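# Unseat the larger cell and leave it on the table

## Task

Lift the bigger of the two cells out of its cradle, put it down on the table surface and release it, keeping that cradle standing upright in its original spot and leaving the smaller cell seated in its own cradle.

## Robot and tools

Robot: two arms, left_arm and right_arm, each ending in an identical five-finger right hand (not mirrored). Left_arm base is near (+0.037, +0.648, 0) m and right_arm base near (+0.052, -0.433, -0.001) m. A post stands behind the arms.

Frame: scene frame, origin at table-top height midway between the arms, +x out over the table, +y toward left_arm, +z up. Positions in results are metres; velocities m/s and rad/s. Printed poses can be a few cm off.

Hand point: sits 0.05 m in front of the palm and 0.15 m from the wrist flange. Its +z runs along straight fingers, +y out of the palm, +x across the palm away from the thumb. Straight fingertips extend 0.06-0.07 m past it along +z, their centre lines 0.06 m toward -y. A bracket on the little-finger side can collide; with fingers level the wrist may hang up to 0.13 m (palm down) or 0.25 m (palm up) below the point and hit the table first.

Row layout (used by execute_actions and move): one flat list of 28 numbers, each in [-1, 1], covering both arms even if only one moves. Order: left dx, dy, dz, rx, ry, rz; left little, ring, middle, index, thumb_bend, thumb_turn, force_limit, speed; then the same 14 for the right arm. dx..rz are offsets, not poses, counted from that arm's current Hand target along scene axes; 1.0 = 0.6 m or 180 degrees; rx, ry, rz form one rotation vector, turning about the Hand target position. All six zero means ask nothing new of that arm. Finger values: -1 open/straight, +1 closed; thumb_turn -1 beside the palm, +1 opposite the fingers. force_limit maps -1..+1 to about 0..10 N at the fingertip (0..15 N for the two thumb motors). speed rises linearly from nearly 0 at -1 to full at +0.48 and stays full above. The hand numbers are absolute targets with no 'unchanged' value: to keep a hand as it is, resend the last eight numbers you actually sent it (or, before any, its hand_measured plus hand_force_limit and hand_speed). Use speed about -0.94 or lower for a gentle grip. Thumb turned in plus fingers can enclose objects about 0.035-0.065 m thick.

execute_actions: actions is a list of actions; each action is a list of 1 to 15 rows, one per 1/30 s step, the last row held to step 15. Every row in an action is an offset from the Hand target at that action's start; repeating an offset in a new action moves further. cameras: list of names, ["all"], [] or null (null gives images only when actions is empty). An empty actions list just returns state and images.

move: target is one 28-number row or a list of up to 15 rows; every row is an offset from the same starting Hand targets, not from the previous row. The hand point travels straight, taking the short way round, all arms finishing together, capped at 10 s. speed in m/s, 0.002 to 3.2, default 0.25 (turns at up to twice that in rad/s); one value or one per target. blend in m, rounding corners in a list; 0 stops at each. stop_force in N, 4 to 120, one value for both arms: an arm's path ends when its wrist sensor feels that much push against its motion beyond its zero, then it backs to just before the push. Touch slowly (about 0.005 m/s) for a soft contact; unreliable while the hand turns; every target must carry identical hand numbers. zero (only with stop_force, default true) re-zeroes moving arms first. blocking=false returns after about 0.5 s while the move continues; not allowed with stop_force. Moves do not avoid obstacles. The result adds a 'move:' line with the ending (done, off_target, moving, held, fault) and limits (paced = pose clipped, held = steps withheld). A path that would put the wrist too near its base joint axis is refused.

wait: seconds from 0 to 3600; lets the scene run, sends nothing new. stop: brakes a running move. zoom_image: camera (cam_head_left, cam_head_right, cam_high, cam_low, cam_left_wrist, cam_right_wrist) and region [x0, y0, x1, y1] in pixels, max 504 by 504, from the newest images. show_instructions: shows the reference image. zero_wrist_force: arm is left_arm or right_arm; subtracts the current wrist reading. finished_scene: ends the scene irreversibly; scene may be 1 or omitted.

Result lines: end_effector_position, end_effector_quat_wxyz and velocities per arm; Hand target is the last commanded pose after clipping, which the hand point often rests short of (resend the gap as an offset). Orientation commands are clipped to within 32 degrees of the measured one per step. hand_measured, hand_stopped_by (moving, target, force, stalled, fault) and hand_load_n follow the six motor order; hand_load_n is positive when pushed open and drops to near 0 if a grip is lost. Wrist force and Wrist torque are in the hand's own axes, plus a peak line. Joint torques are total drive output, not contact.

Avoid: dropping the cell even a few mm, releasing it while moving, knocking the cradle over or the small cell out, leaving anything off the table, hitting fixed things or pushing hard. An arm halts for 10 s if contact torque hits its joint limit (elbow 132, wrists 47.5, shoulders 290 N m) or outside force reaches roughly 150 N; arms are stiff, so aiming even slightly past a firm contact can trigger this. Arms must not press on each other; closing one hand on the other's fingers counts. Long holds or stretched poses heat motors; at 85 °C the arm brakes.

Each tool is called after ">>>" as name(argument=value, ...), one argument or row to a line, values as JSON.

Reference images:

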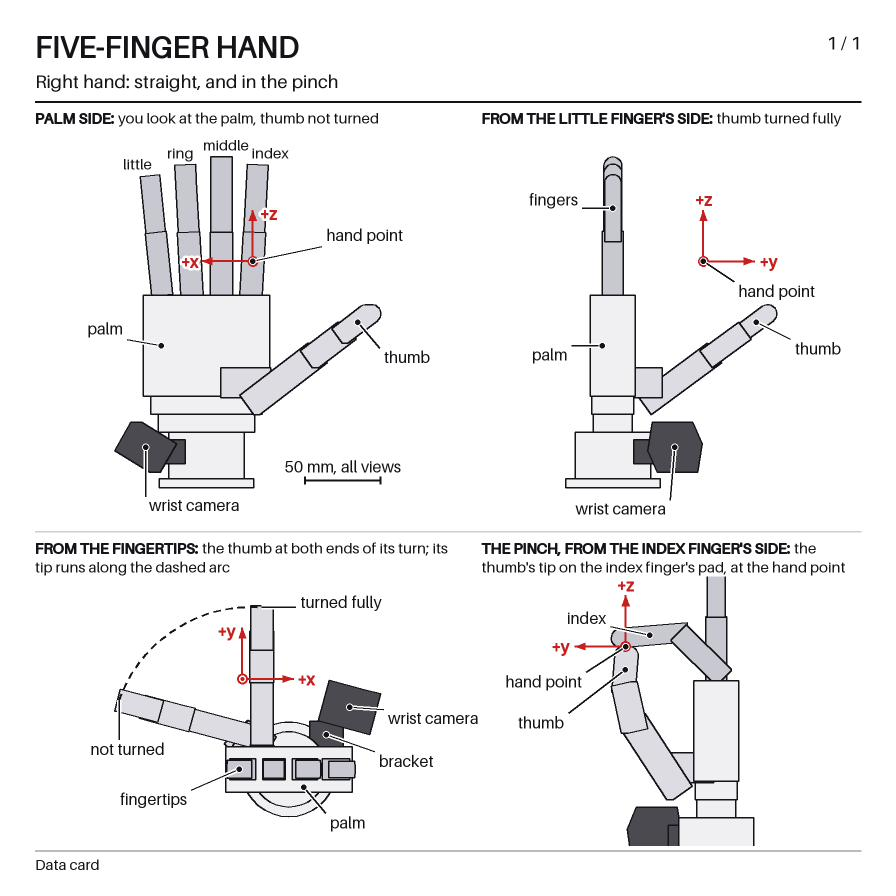

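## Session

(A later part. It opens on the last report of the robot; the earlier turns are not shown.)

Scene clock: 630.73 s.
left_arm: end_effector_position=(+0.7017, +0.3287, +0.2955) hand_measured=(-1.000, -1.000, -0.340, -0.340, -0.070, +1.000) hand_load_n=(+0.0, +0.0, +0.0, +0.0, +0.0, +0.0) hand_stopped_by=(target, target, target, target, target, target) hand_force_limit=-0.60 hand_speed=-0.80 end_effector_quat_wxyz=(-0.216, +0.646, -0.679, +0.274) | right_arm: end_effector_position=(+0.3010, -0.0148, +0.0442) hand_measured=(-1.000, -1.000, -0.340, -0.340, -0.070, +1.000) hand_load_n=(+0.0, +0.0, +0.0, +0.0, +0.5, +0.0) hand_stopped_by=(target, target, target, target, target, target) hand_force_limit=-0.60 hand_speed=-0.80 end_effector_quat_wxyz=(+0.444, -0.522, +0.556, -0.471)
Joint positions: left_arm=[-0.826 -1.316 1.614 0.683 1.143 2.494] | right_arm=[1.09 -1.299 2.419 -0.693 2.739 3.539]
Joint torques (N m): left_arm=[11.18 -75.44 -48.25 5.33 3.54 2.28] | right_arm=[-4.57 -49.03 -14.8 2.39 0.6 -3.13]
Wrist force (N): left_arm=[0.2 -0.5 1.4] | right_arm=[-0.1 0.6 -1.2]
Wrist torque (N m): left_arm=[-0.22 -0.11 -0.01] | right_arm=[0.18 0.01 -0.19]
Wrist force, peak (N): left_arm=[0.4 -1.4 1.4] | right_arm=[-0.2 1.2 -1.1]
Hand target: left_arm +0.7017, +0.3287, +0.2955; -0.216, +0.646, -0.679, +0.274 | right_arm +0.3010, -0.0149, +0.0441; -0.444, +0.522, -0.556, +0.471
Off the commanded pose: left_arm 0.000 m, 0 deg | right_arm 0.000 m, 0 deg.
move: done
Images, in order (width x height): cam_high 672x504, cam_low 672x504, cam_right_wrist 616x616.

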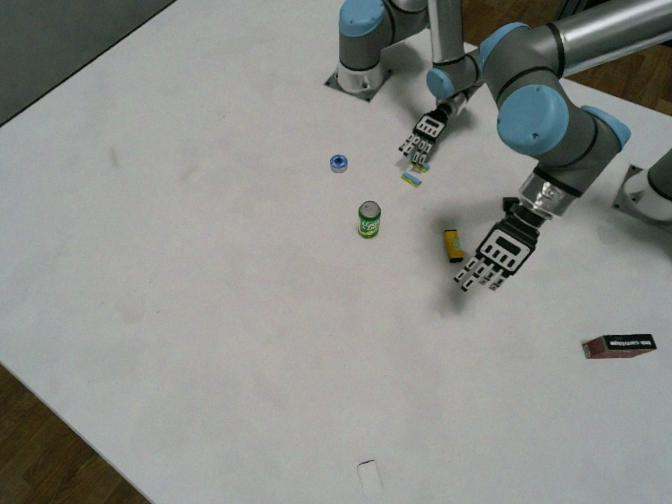

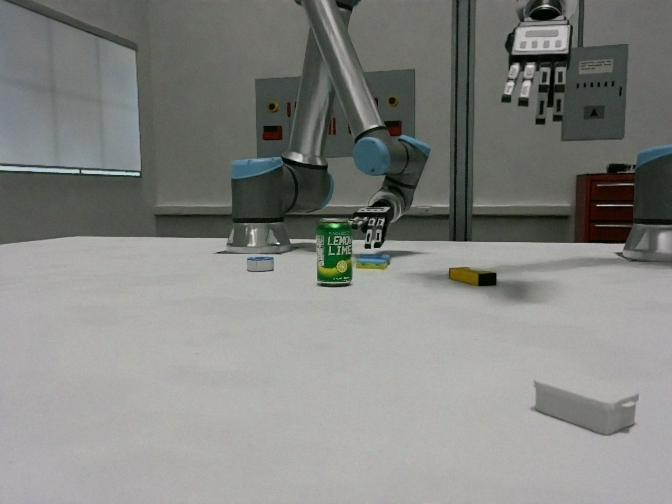

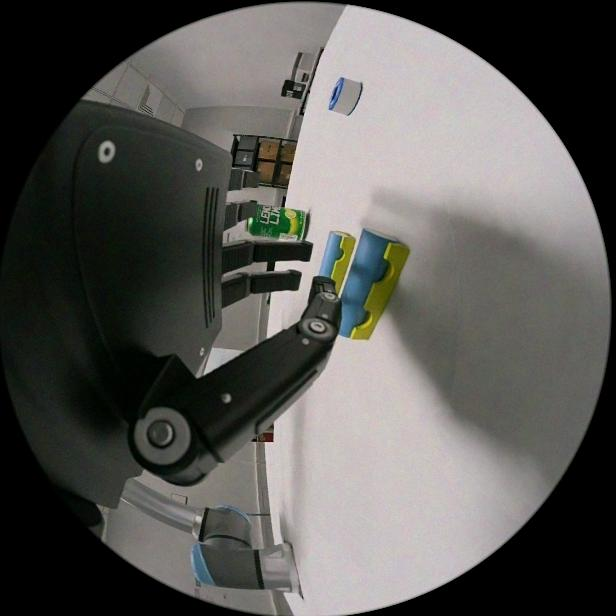

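>>> move(
  target=[0,0,0,0,0,0,-1,-1,-0.34,-0.34,-0.07,1,-0.6,-0.8,0,0,-0.0393,0,0,0,-1,-1,-0.34,-0.34,-0.07,1,-0.6,-0.8],
  speed=0.015,
  stop_force=5,
  cameras=["cam_right_wrist","cam_high","cam_low"],
)

>>> zoom_image(
  camera="cam_right_wrist",
  region=[260, 220, 380, 340],
)

>>> zoom_image(
  camera="cam_low",
  region=[340, 200, 410, 280],
)

>>> zoom_image(
  camera="cam_high",
  region=[390, 120, 450, 190],
)

Scene clock: 639.17 s.
left_arm: end_effector_position=(+0.7017, +0.3287, +0.2955) hand_measured=(-1.000, -1.000, -0.340, -0.340, -0.070, +1.000) hand_load_n=(+0.0, +0.0, +0.0, +0.0, +0.0, +0.0) hand_stopped_by=(target, target, target, target, target, target) hand_force_limit=-0.60 hand_speed=-0.80 end_effector_quat_wxyz=(-0.216, +0.646, -0.679, +0.274) | right_arm: end_effector_position=(+0.3010, -0.0150, +0.0205) hand_measured=(-1.000, -1.000, -0.340, -0.340, -0.070, +1.000) hand_load_n=(+0.0, +0.0, +0.0, +0.0, +0.0, +0.0) hand_stopped_by=(target, target, target, target, target, target) hand_force_limit=-0.60 hand_speed=-0.80 end_effector_quat_wxyz=(+0.444, -0.522, +0.556, -0.471)
Joint positions: left_arm=[-0.826 -1.316 1.614 0.683 1.143 2.494] | right_arm=[1.09 -1.246 2.426 -0.753 2.739 3.539]
Joint torques (N m): left_arm=[11.76 -71.6 -48.05 5.1 3.74 1.98] | right_arm=[-18.09 -53.5 -11.86 3.06 -2.83 -3.1]
Wrist force (N): left_arm=[0.0 -0.5 1.4] | right_arm=[-0.1 0.3 -1.1]
Wrist torque (N m): left_arm=[-0.21 -0.09 -0.02] | right_arm=[0.13 0.02 -0.17]
Wrist force, peak (N): left_arm=[0.6 -1.5 1.1] | right_arm=[-0.3 0.7 -1.6]
Hand target: left_arm +0.7017, +0.3287, +0.2955; -0.216, +0.646, -0.679, +0.274 | right_arm +0.3010, -0.0149, +0.0205; -0.444, +0.522, -0.556, +0.471
Off the commanded pose: left_arm 0.000 m, 0 deg | right_arm 0.000 m, 0 deg.
move: done
Images, in order (width x height): cam_high 672x504, cam_low 672x504, cam_right_wrist 616x616.

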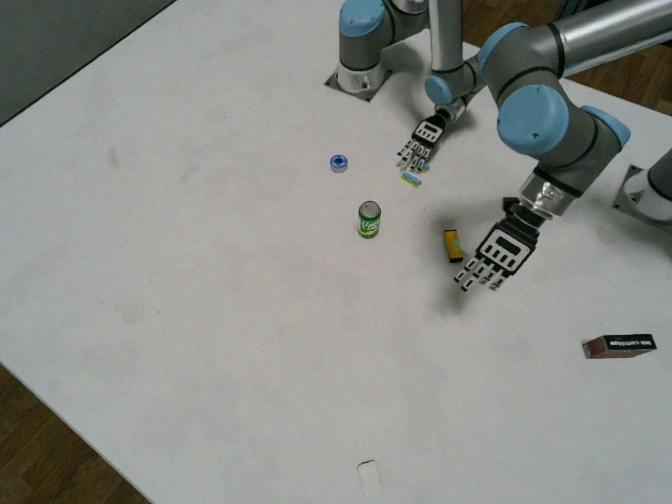

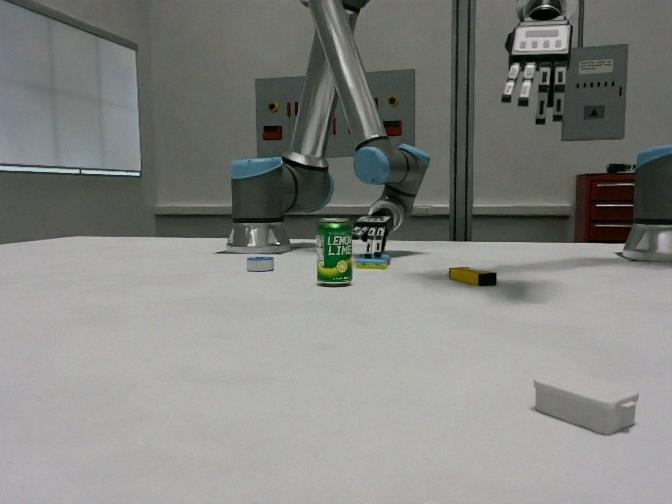

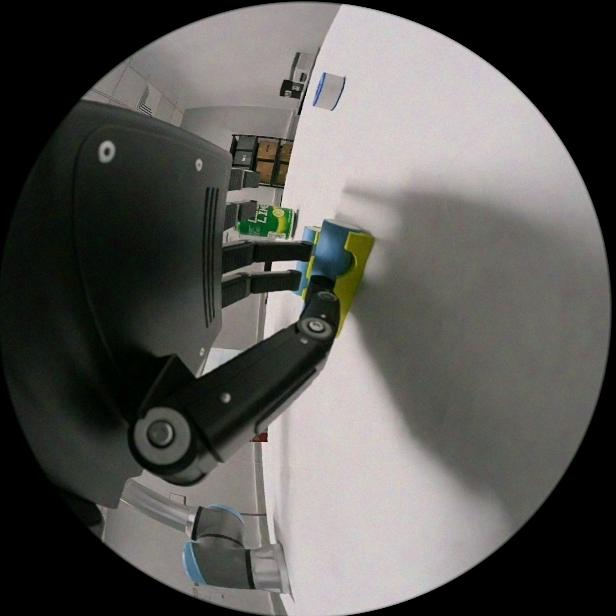

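Scaled by 4.200 from the camera's image (finer frame: 880x880).

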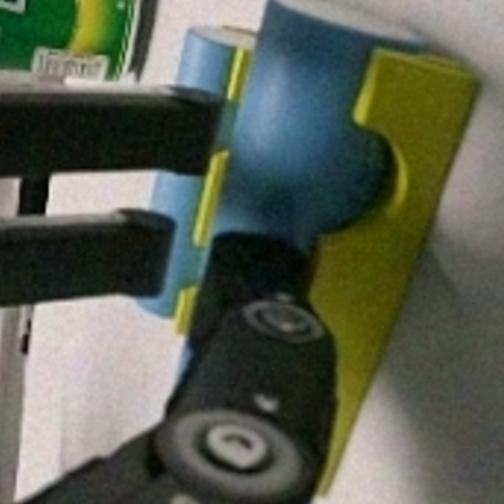

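Scaled by 6.300 from the camera's image (finer frame: 960x720).

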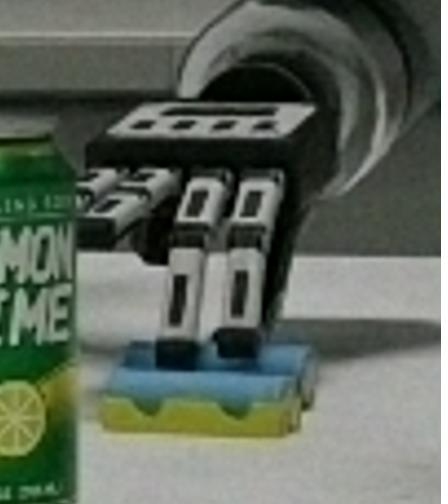

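Scaled by 7.200 from the camera's image (finer frame: 960x720).

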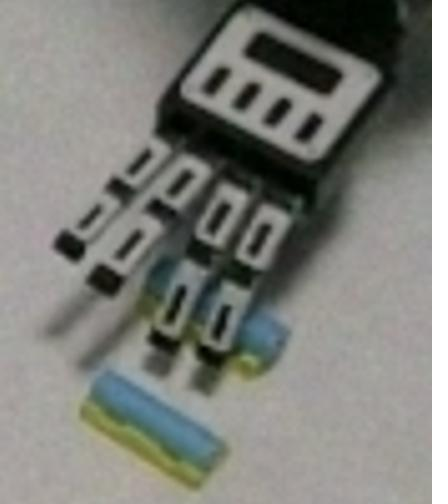

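>>> move(
  target=[0,0,0,0,0,0,-1,-1,-0.34,-0.34,-0.07,1,-0.6,-0.8,0.0033,-0.0002,0,0,0,0,-1,-1,-0.34,-0.34,-0.07,1,-0.7,-0.85],
  speed=0.01,
)

>>> move(
  target=[0,0,0,0,0,0,-1,-1,-0.34,-0.34,-0.07,1,-0.6,-0.8,0,0,0,0,0,0,-1,-1,0.1,0.1,-0.07,1,-0.7,-0.92],
  speed=0.02,
  cameras=["cam_right_wrist","cam_high","cam_low"],
)

>>> zoom_image(
  camera="cam_right_wrist",
  region=[260, 220, 380, 340],
)

>>> zoom_image(
  camera="cam_low",
  region=[340, 200, 410, 280],
)

>>> zoom_image(
  camera="cam_high",
  region=[390, 120, 450, 190],
)

Scene clock: 646.07 s.
left_arm: end_effector_position=(+0.7017, +0.3287, +0.2955) hand_measured=(-1.000, -1.000, -0.340, -0.340, -0.070, +1.000) hand_load_n=(+0.0, +0.0, +0.0, +0.0, +0.0, +0.0) hand_stopped_by=(target, target, target, target, target, target) hand_force_limit=-0.60 hand_speed=-0.80 end_effector_quat_wxyz=(-0.216, +0.646, -0.679, +0.274) | right_arm: end_effector_position=(+0.3031, -0.0150, +0.0205) hand_measured=(-1.000, -1.000, -0.340, -0.340, -0.070, +1.000) hand_load_n=(+0.0, +0.0, -0.5, +0.0, +0.0, +0.0) hand_stopped_by=(target, target, target, target, target, target) hand_force_limit=-0.70 hand_speed=-0.85 end_effector_quat_wxyz=(+0.444, -0.522, +0.556, -0.471)
Joint positions: left_arm=[-0.826 -1.316 1.614 0.683 1.143 2.494] | right_arm=[1.084 -1.247 2.427 -0.758 2.734 3.533]
Joint torques (N m): left_arm=[10.26 -69.74 -47.66 5.16 3.48 2.08] | right_arm=[17.31 -43.13 -5.08 2.66 2.97 2.14]
Wrist force (N): left_arm=[0.4 -0.9 0.7] | right_arm=[0.0 0.7 -1.1]
Wrist torque (N m): left_arm=[-0.22 -0.13 0.00] | right_arm=[0.19 -0.01 -0.02]
Wrist force, peak (N): left_arm=[0.3 -1.1 1.7] | right_arm=[-0.1 0.9 -1.4]
Hand target: left_arm +0.7017, +0.3287, +0.2955; -0.216, +0.646, -0.679, +0.274 | right_arm +0.3030, -0.0151, +0.0205; -0.444, +0.522, -0.556, +0.471
Off the commanded pose: left_arm 0.000 m, 0 deg | right_arm 0.000 m, 0 deg.
move: done

Scene clock: 647.63 s.
left_arm: end_effector_position=(+0.7017, +0.3287, +0.2955) hand_measured=(-1.000, -1.000, -0.340, -0.340, -0.070, +1.000) hand_load_n=(+0.0, +0.0, +0.0, +0.0, +0.5, +0.0) hand_stopped_by=(target, target, target, target, target, target) hand_force_limit=-0.60 hand_speed=-0.80 end_effector_quat_wxyz=(-0.216, +0.646, -0.679, +0.274) | right_arm: end_effector_position=(+0.3030, -0.0151, +0.0205) hand_measured=(-1.000, -1.000, -0.086, -0.050, -0.070, +1.000) hand_load_n=(+0.0, +0.0, +2.5, +3.0, +0.0, -1.0) hand_stopped_by=(target, target, force, force, target, target) hand_force_limit=-0.70 hand_speed=-0.92 end_effector_quat_wxyz=(+0.444, -0.522, +0.556, -0.471)
Joint positions: left_arm=[-0.826 -1.316 1.614 0.683 1.143 2.494] | right_arm=[1.085 -1.247 2.427 -0.758 2.734 3.533]
Joint torques (N m): left_arm=[9.62 -67.72 -47.86 5.34 3.74 1.93] | right_arm=[19.11 -33.85 -4.6 2.97 3.79 2.85]
Wrist force (N): left_arm=[0.5 -0.7 1.2] | right_arm=[0.0 -3.2 -1.5]
Wrist torque (N m): left_arm=[-0.22 -0.15 0.01] | right_arm=[0.20 -0.02 -0.05]
Wrist force, peak (N): left_arm=[0.1 -1.4 1.3] | right_arm=[0.0 -3.2 -1.5]
Hand target: left_arm +0.7017, +0.3287, +0.2955; -0.216, +0.646, -0.679, +0.274 | right_arm +0.3030, -0.0151, +0.0205; -0.444, +0.522, -0.556, +0.471
Off the commanded pose: left_arm 0.000 m, 0 deg | right_arm 0.000 m, 0 deg.
move: done
Images, in order (width x height): cam_high 672x504, cam_low 672x504, cam_right_wrist 616x616.

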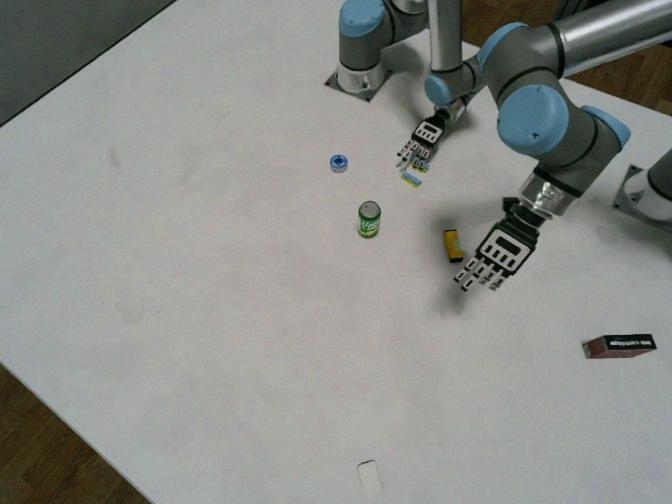

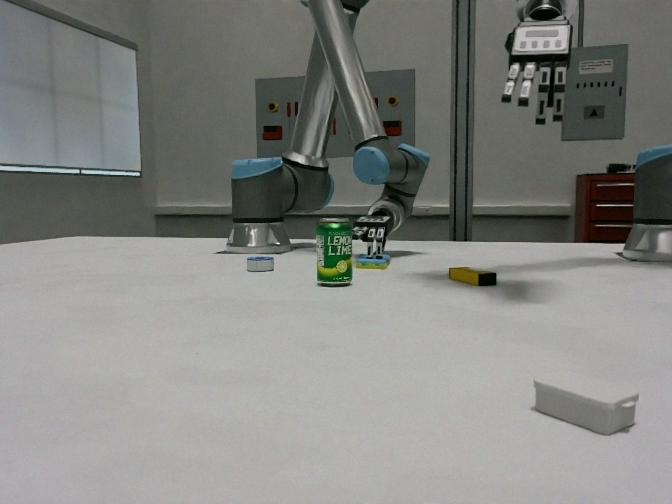

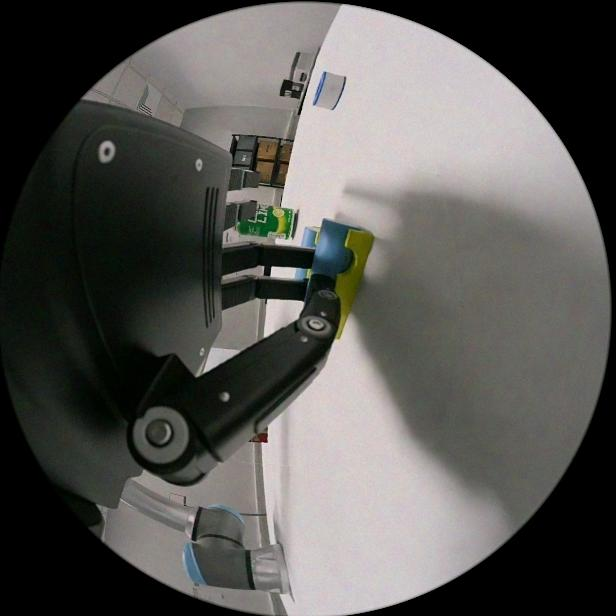

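Scaled by 4.200 from the camera's image (finer frame: 880x880).

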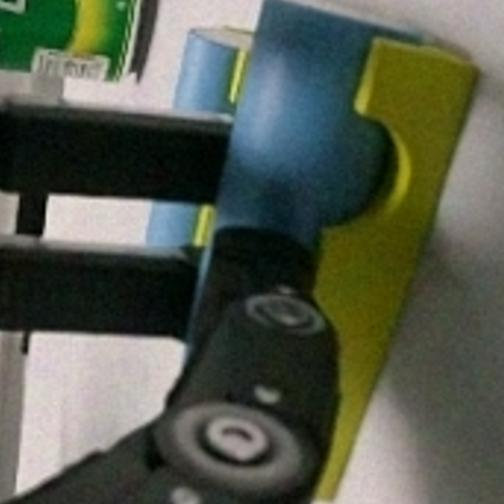

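Scaled by 6.300 from the camera's image (finer frame: 960x720).

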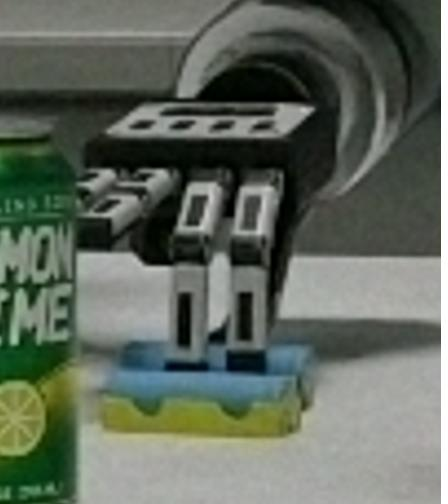

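Scaled by 7.200 from the camera's image (finer frame: 960x720).

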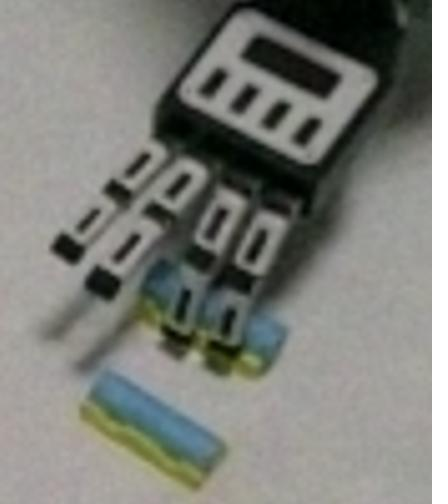

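>>> move(
  target=[0,0,0,0,0,0,-1,-1,-0.34,-0.34,-0.07,1,-0.6,-0.8,0,0,0,0,0,0,-1,-1,0.1,0.1,0.12,1,-0.5,-0.93],
  speed=0.02,
  cameras=["cam_right_wrist","cam_high","cam_low"],
)

>>> zoom_image(
  camera="cam_right_wrist",
  region=[260, 220, 380, 340],
)

>>> zoom_image(
  camera="cam_low",
  region=[340, 200, 410, 280],
)

Scene clock: 654.20 s.
left_arm: end_effector_position=(+0.7017, +0.3287, +0.2955) hand_measured=(-1.000, -1.000, -0.340, -0.340, -0.070, +1.000) hand_load_n=(+0.0, +0.0, +0.0, +0.0, +0.5, +0.0) hand_stopped_by=(target, target, target, target, target, target) hand_force_limit=-0.60 hand_speed=-0.80 end_effector_quat_wxyz=(-0.216, +0.646, -0.679, +0.274) | right_arm: end_effector_position=(+0.3030, -0.0151, +0.0205) hand_measured=(-1.000, -1.000, -0.086, -0.050, +0.120, +1.000) hand_load_n=(+0.0, +0.0, +0.5, +0.0, +0.0, +0.0) hand_stopped_by=(target, target, force, force, target, target) hand_force_limit=-0.50 hand_speed=-0.93 end_effector_quat_wxyz=(+0.444, -0.522, +0.556, -0.471)
Joint positions: left_arm=[-0.826 -1.316 1.614 0.683 1.143 2.494] | right_arm=[1.085 -1.247 2.427 -0.758 2.734 3.533]
Joint torques (N m): left_arm=[11.41 -68.64 -47.71 5.05 3.81 2.04] | right_arm=[15.54 -35.71 -5.06 2.92 -1.58 0.76]
Wrist force (N): left_arm=[0.2 -1.2 1.2] | right_arm=[0.1 0.4 -1.2]
Wrist torque (N m): left_arm=[-0.30 -0.11 -0.02] | right_arm=[0.19 -0.01 -0.04]
Wrist force, peak (N): left_arm=[1.0 -0.8 1.8] | right_arm=[-0.3 -3.3 -1.7]
Hand target: left_arm +0.7017, +0.3287, +0.2955; -0.216, +0.646, -0.679, +0.274 | right_arm +0.3030, -0.0151, +0.0205; -0.444, +0.522, -0.556, +0.471
Off the commanded pose: left_arm 0.000 m, 0 deg | right_arm 0.000 m, 0 deg.
move: done
Images, in order (width x height): cam_high 672x504, cam_low 672x504, cam_right_wrist 616x616.

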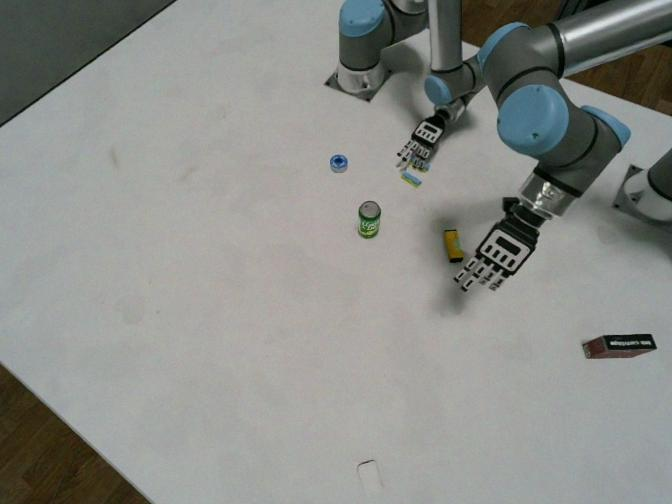

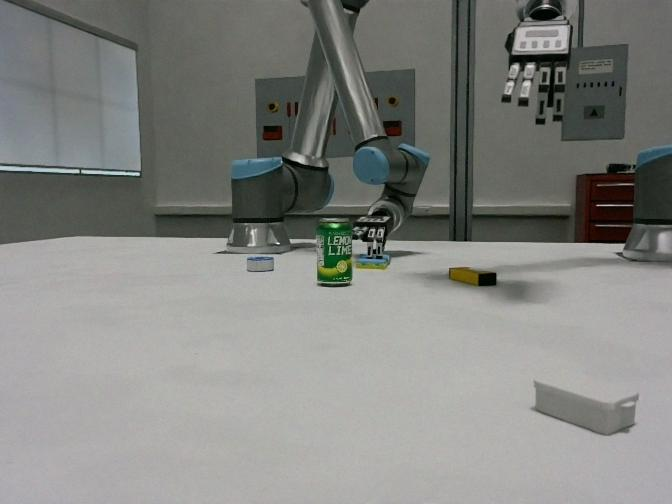

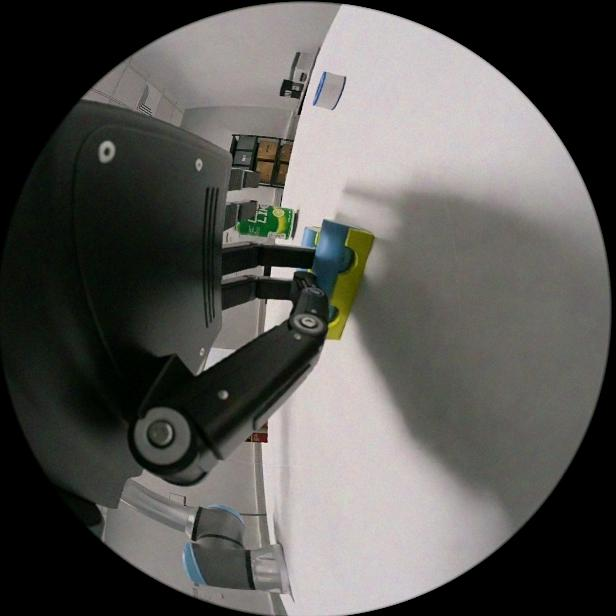

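Scaled by 4.200 from the camera's image (finer frame: 880x880).

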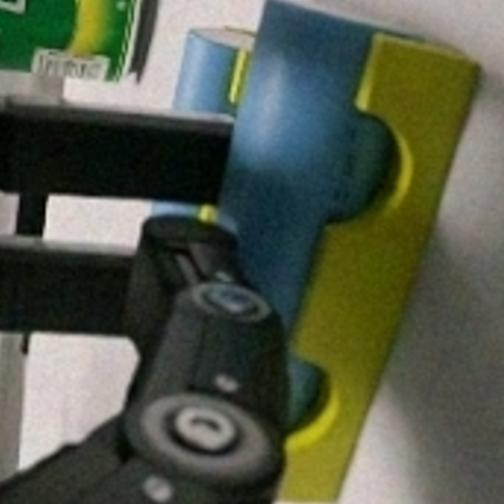

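Scaled by 6.300 from the camera's image (finer frame: 960x720).

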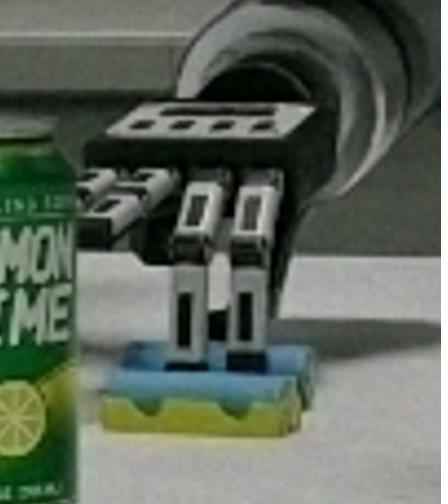

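>>> move(
  target=[0,0,0,0,0,0,-1,-1,-0.34,-0.34,-0.07,1,-0.6,-0.8,0,0,0,0,0,0,-1,-1,-0.34,-0.34,0.12,1,-0.5,-0.7],
  speed=0.02,
)

>>> move(
  target=[
    [0,0,0,0,0,0,-1,-1,-0.34,-0.34,-0.07,1,-0.6,-0.8,0,0,0.05,0,0,0,-1,-1,-0.34,-0.34,0.12,1,-0.5,-0.7],
    [0,0,0,0,0,0,-1,-1,-0.34,-0.34,-0.07,1,-0.6,-0.8,0,0,0.35,0,0.05,0,-1,-1,-0.34,-0.34,0.12,1,-0.5,-0.7],
    [0,0,0,0,0,0,-1,-1,-0.34,-0.34,-0.07,1,-0.6,-0.8,0.528,-0.558,0.6,0.027,0.447,0,-1,-1,-0.34,-0.34,0.12,1,-0.5,-0.7],
  ],
  speed=[0.05,0.25,0.4],
  blend=[0.01,0.05,0],
  cameras=["cam_high","cam_low","cam_head_left"],
)

>>> zoom_image(
  camera="cam_low",
  region=[345, 210, 405, 280],
)

>>> zoom_image(
  camera="cam_high",
  region=[396, 146, 440, 190],
)

Scene clock: 733.87 s.
left_arm: end_effector_position=(+0.7017, +0.3287, +0.2955) hand_measured=(-1.000, -1.000, -0.340, -0.340, -0.070, +1.000) hand_load_n=(+0.0, +0.0, +0.0, +0.0, +0.0, +0.0) hand_stopped_by=(target, target, target, target, target, target) hand_force_limit=-0.60 hand_speed=-0.80 end_effector_quat_wxyz=(-0.216, +0.646, -0.679, +0.274) | right_arm: end_effector_position=(+0.3030, -0.0151, +0.0205) hand_measured=(-1.000, -1.000, -0.340, -0.340, +0.120, +1.000) hand_load_n=(+0.0, +0.0, +0.0, +0.0, +0.0, +0.0) hand_stopped_by=(target, target, target, target, target, target) hand_force_limit=-0.50 hand_speed=-0.70 end_effector_quat_wxyz=(+0.444, -0.522, +0.556, -0.471)
Joint positions: left_arm=[-0.826 -1.316 1.614 0.683 1.143 2.494] | right_arm=[1.085 -1.247 2.427 -0.758 2.734 3.533]
Joint torques (N m): left_arm=[10.59 -63.24 -47.41 5.54 3.53 2.25] | right_arm=[14.9 -38.45 -6.02 3.05 -1.65 -0.41]
Wrist force (N): left_arm=[0.6 -0.8 0.9] | right_arm=[0.0 0.8 -1.0]
Wrist torque (N m): left_arm=[-0.23 -0.16 0.01] | right_arm=[0.20 0.00 -0.04]
Wrist force, peak (N): left_arm=[0.6 -1.2 1.4] | right_arm=[0.2 0.8 -1.2]
Hand target: left_arm +0.7017, +0.3287, +0.2955; -0.216, +0.646, -0.679, +0.274 | right_arm +0.3030, -0.0151, +0.0205; -0.444, +0.522, -0.556, +0.471
Off the commanded pose: left_arm 0.000 m, 0 deg | right_arm 0.000 m, 0 deg.
move: done

Scene clock: 737.23 s.
left_arm: end_effector_position=(+0.7017, +0.3287, +0.2955) hand_measured=(-1.000, -1.000, -0.340, -0.340, -0.070, +1.000) hand_load_n=(+0.0, +0.0, +0.0, +0.0, +0.0, +0.0) hand_stopped_by=(target, target, target, target, target, target) hand_force_limit=-0.60 hand_speed=-0.80 end_effector_quat_wxyz=(-0.216, +0.646, -0.679, +0.274) | right_arm: end_effector_position=(+0.6197, -0.3498, +0.3805) hand_measured=(-1.000, -1.000, -0.340, -0.340, +0.120, +1.000) hand_load_n=(+0.0, +0.0, +0.5, +0.0, +0.0, +0.0) hand_stopped_by=(target, target, target, target, target, target) hand_force_limit=-0.50 hand_speed=-0.70 end_effector_quat_wxyz=(+0.000, -0.685, +0.728, -0.001) end_effector_velocity=(+0.001, +0.000, +0.001) end_effector_angular_velocity=(+0.002, +0.003, +0.000)
Joint positions: left_arm=[-0.826 -1.316 1.614 0.683 1.143 2.494] | right_arm=[-0.251 -1.298 1.514 1.354 1.572 3.001]
Joint velocities: left_arm=[within noise] | right_arm=[0 0.002 -0.003 0.005 -0.001 0]
Joint torques (N m): left_arm=[9.42 -64.21 -47.42 5.42 3.64 1.9] | right_arm=[-7.96 -54.17 -43.6 5.78 -3.63 0.32]
Wrist force (N): left_arm=[0.2 -0.7 0.9] | right_arm=[-0.5 0.0 -1.3]
Wrist torque (N m): left_arm=[-0.21 -0.10 -0.01] | right_arm=[0.06 0.10 -0.15]
Wrist force, peak (N): left_arm=[0.5 -0.9 1.7] | right_arm=[1.3 -2.6 -1.6]
Hand target: left_arm +0.7017, +0.3287, +0.2955; -0.216, +0.646, -0.679, +0.274 | right_arm +0.6198, -0.3499, +0.3805; +0.000, +0.685, -0.728, +0.001
Off the commanded pose: left_arm 0.000 m, 0 deg | right_arm 0.000 m, 0 deg.
move: done
Images, in order (width x height): cam_head_left 672x504, cam_high 672x504, cam_low 672x504.

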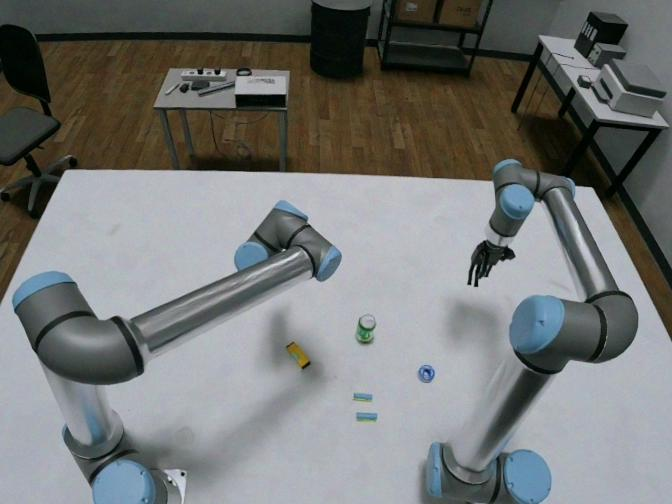

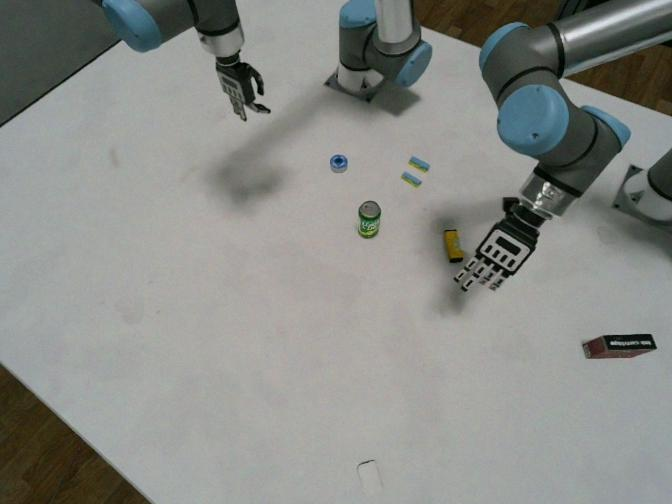

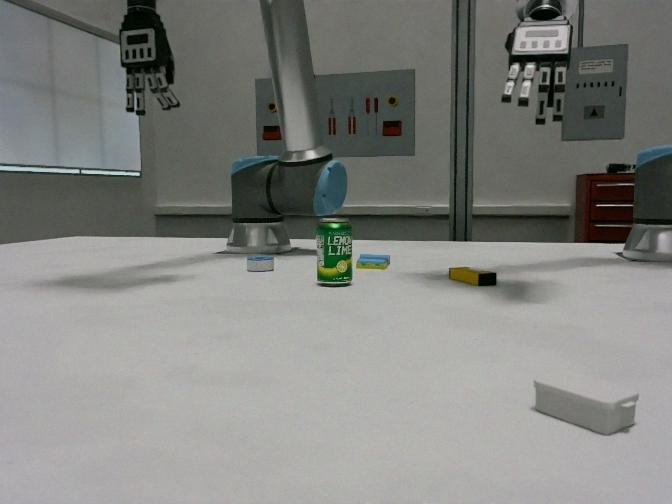

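Scaled by 7.200 from the camera's image (finer frame: 960x720).

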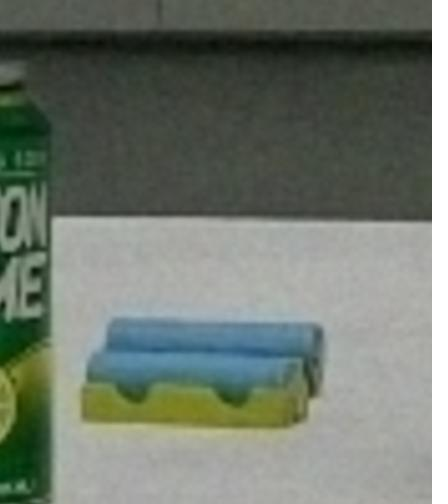

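Scaled by 11.455 from the camera's image (finer frame: 960x720).

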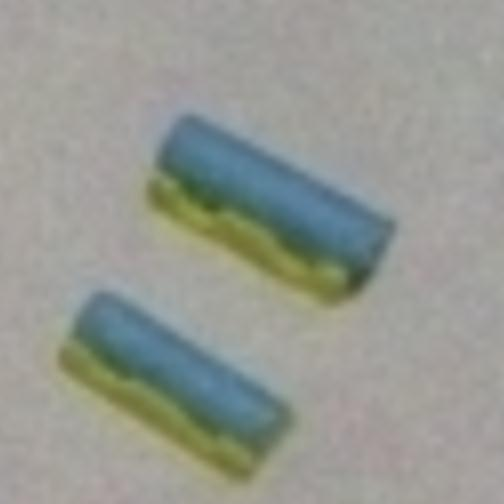

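>>> move(
  target=[-0.6298,-0.5402,-0.159,-0.0419,-0.0661,-0.4842,-1,-1,-0.6,-0.6,-0.9,1,-0.6,-0.2,0,0,0,0,0,0,-1,-1,-0.34,-0.34,0.12,1,-0.5,-0.7],
  speed=0.25,
  cameras=["all"],
)

Scene clock: 775.83 s.
left_arm: end_effector_position=(+0.3238, +0.0046, +0.2001) hand_measured=(-1.000, -1.000, -0.600, -0.600, -0.900, +1.000) hand_load_n=(+0.0, +0.0, +0.0, +0.0, +0.0, +0.0) hand_stopped_by=(target, target, target, target, target, target) hand_force_limit=-0.60 hand_speed=-0.20 end_effector_quat_wxyz=(-0.008, +0.016, +0.895, -0.446) | right_arm: end_effector_position=(+0.6198, -0.3499, +0.3805) hand_measured=(-1.000, -1.000, -0.340, -0.340, +0.120, +1.000) hand_load_n=(+0.0, +0.0, +0.0, +0.0, +0.0, +0.0) hand_stopped_by=(target, target, target, target, target, target) hand_force_limit=-0.50 hand_speed=-0.70 end_effector_quat_wxyz=(+0.000, -0.685, +0.728, -0.001)
Joint positions: left_arm=[-1.387 -1.438 1.957 0.137 1.744 3.273] | right_arm=[-0.251 -1.298 1.514 1.354 1.572 3.001]
Joint torques (N m): left_arm=[-3.65 -69.26 -29.01 3.42 -0.13 1.95] | right_arm=[-17.56 -52.85 -44.31 4.12 -3.5 -3.02]
Wrist force (N): left_arm=[0.6 -0.8 1.1] | right_arm=[-0.5 0.1 -1.3]
Wrist torque (N m): left_arm=[-0.25 -0.14 0.10] | right_arm=[0.06 0.11 -0.15]
Wrist force, peak (N): left_arm=[1.4 -1.3 2.3] | right_arm=[-0.4 -0.2 -1.5]
Hand target: left_arm +0.3238, +0.0046, +0.2001; -0.008, +0.016, +0.895, -0.446 | right_arm +0.6198, -0.3499, +0.3805; +0.000, +0.685, -0.728, +0.001
Off the commanded pose: left_arm 0.000 m, 0 deg | right_arm 0.000 m, 0 deg.
move: done

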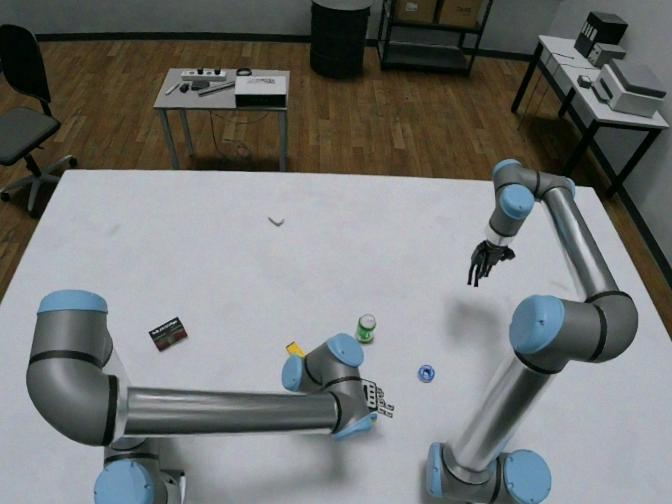

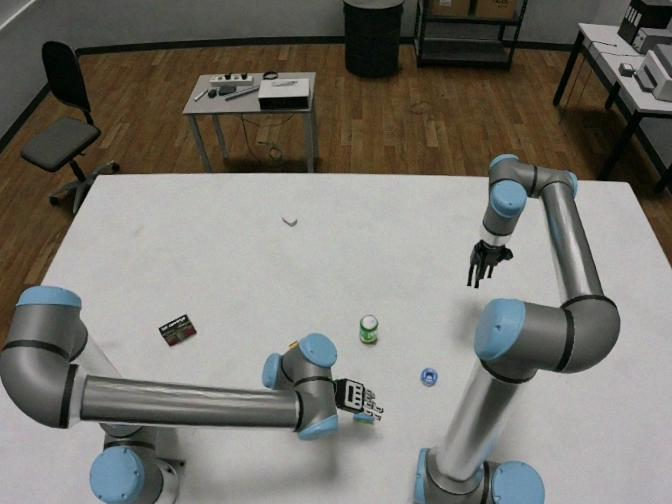

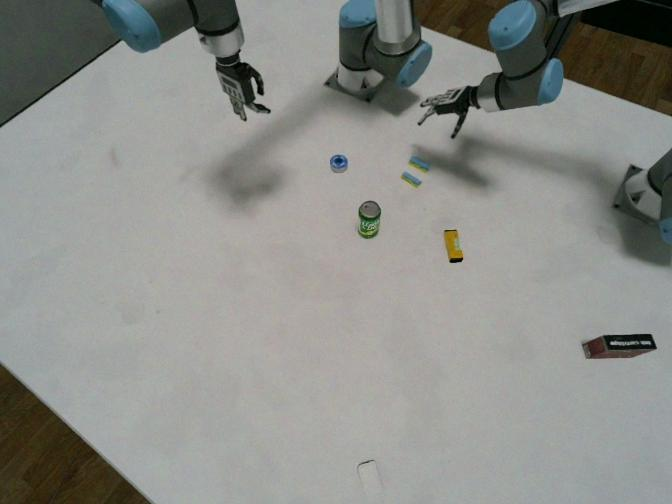

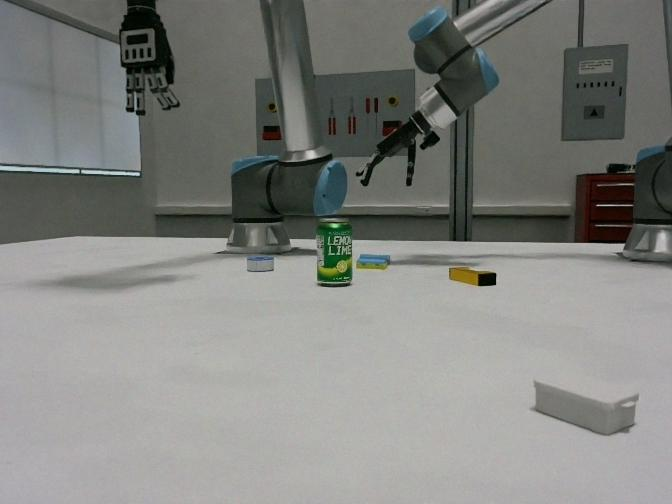

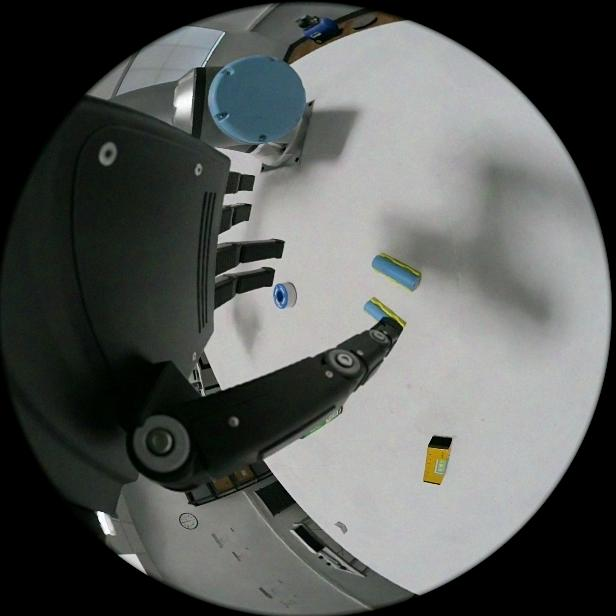

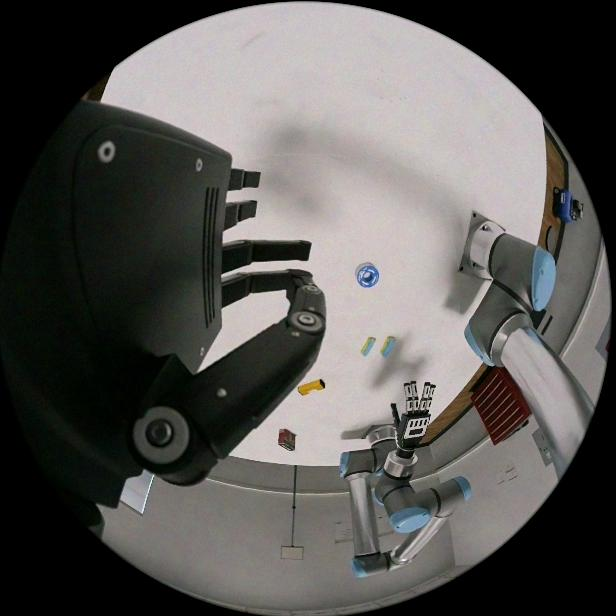

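>>> zoom_image(
  camera="cam_left_wrist",
  region=[340, 230, 460, 350],
)

>>> zoom_image(
  camera="cam_high",
  region=[390, 130, 450, 190],
)

>>> zoom_image(
  camera="cam_low",
  region=[345, 210, 405, 280],
)

Scaled by 4.200 from the camera's image (finer frame: 880x880).

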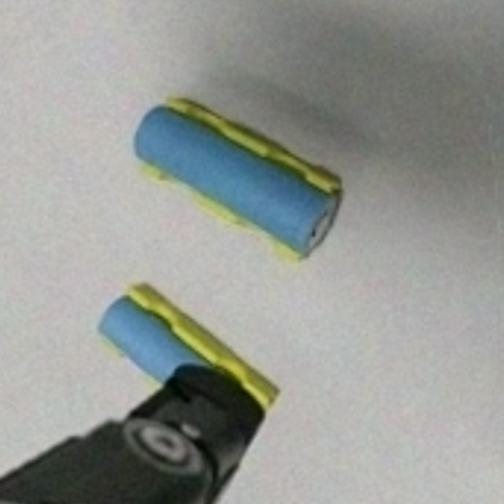

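Scaled by 8.400 from the camera's image (finer frame: 960x720).

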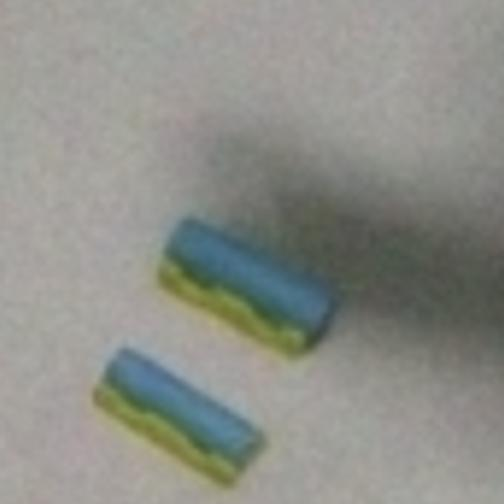

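Scaled by 7.200 from the camera's image (finer frame: 960x720).

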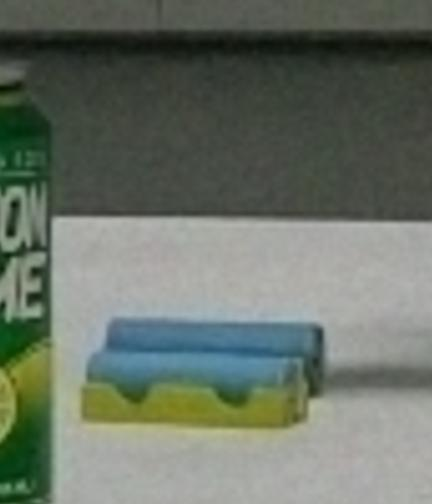

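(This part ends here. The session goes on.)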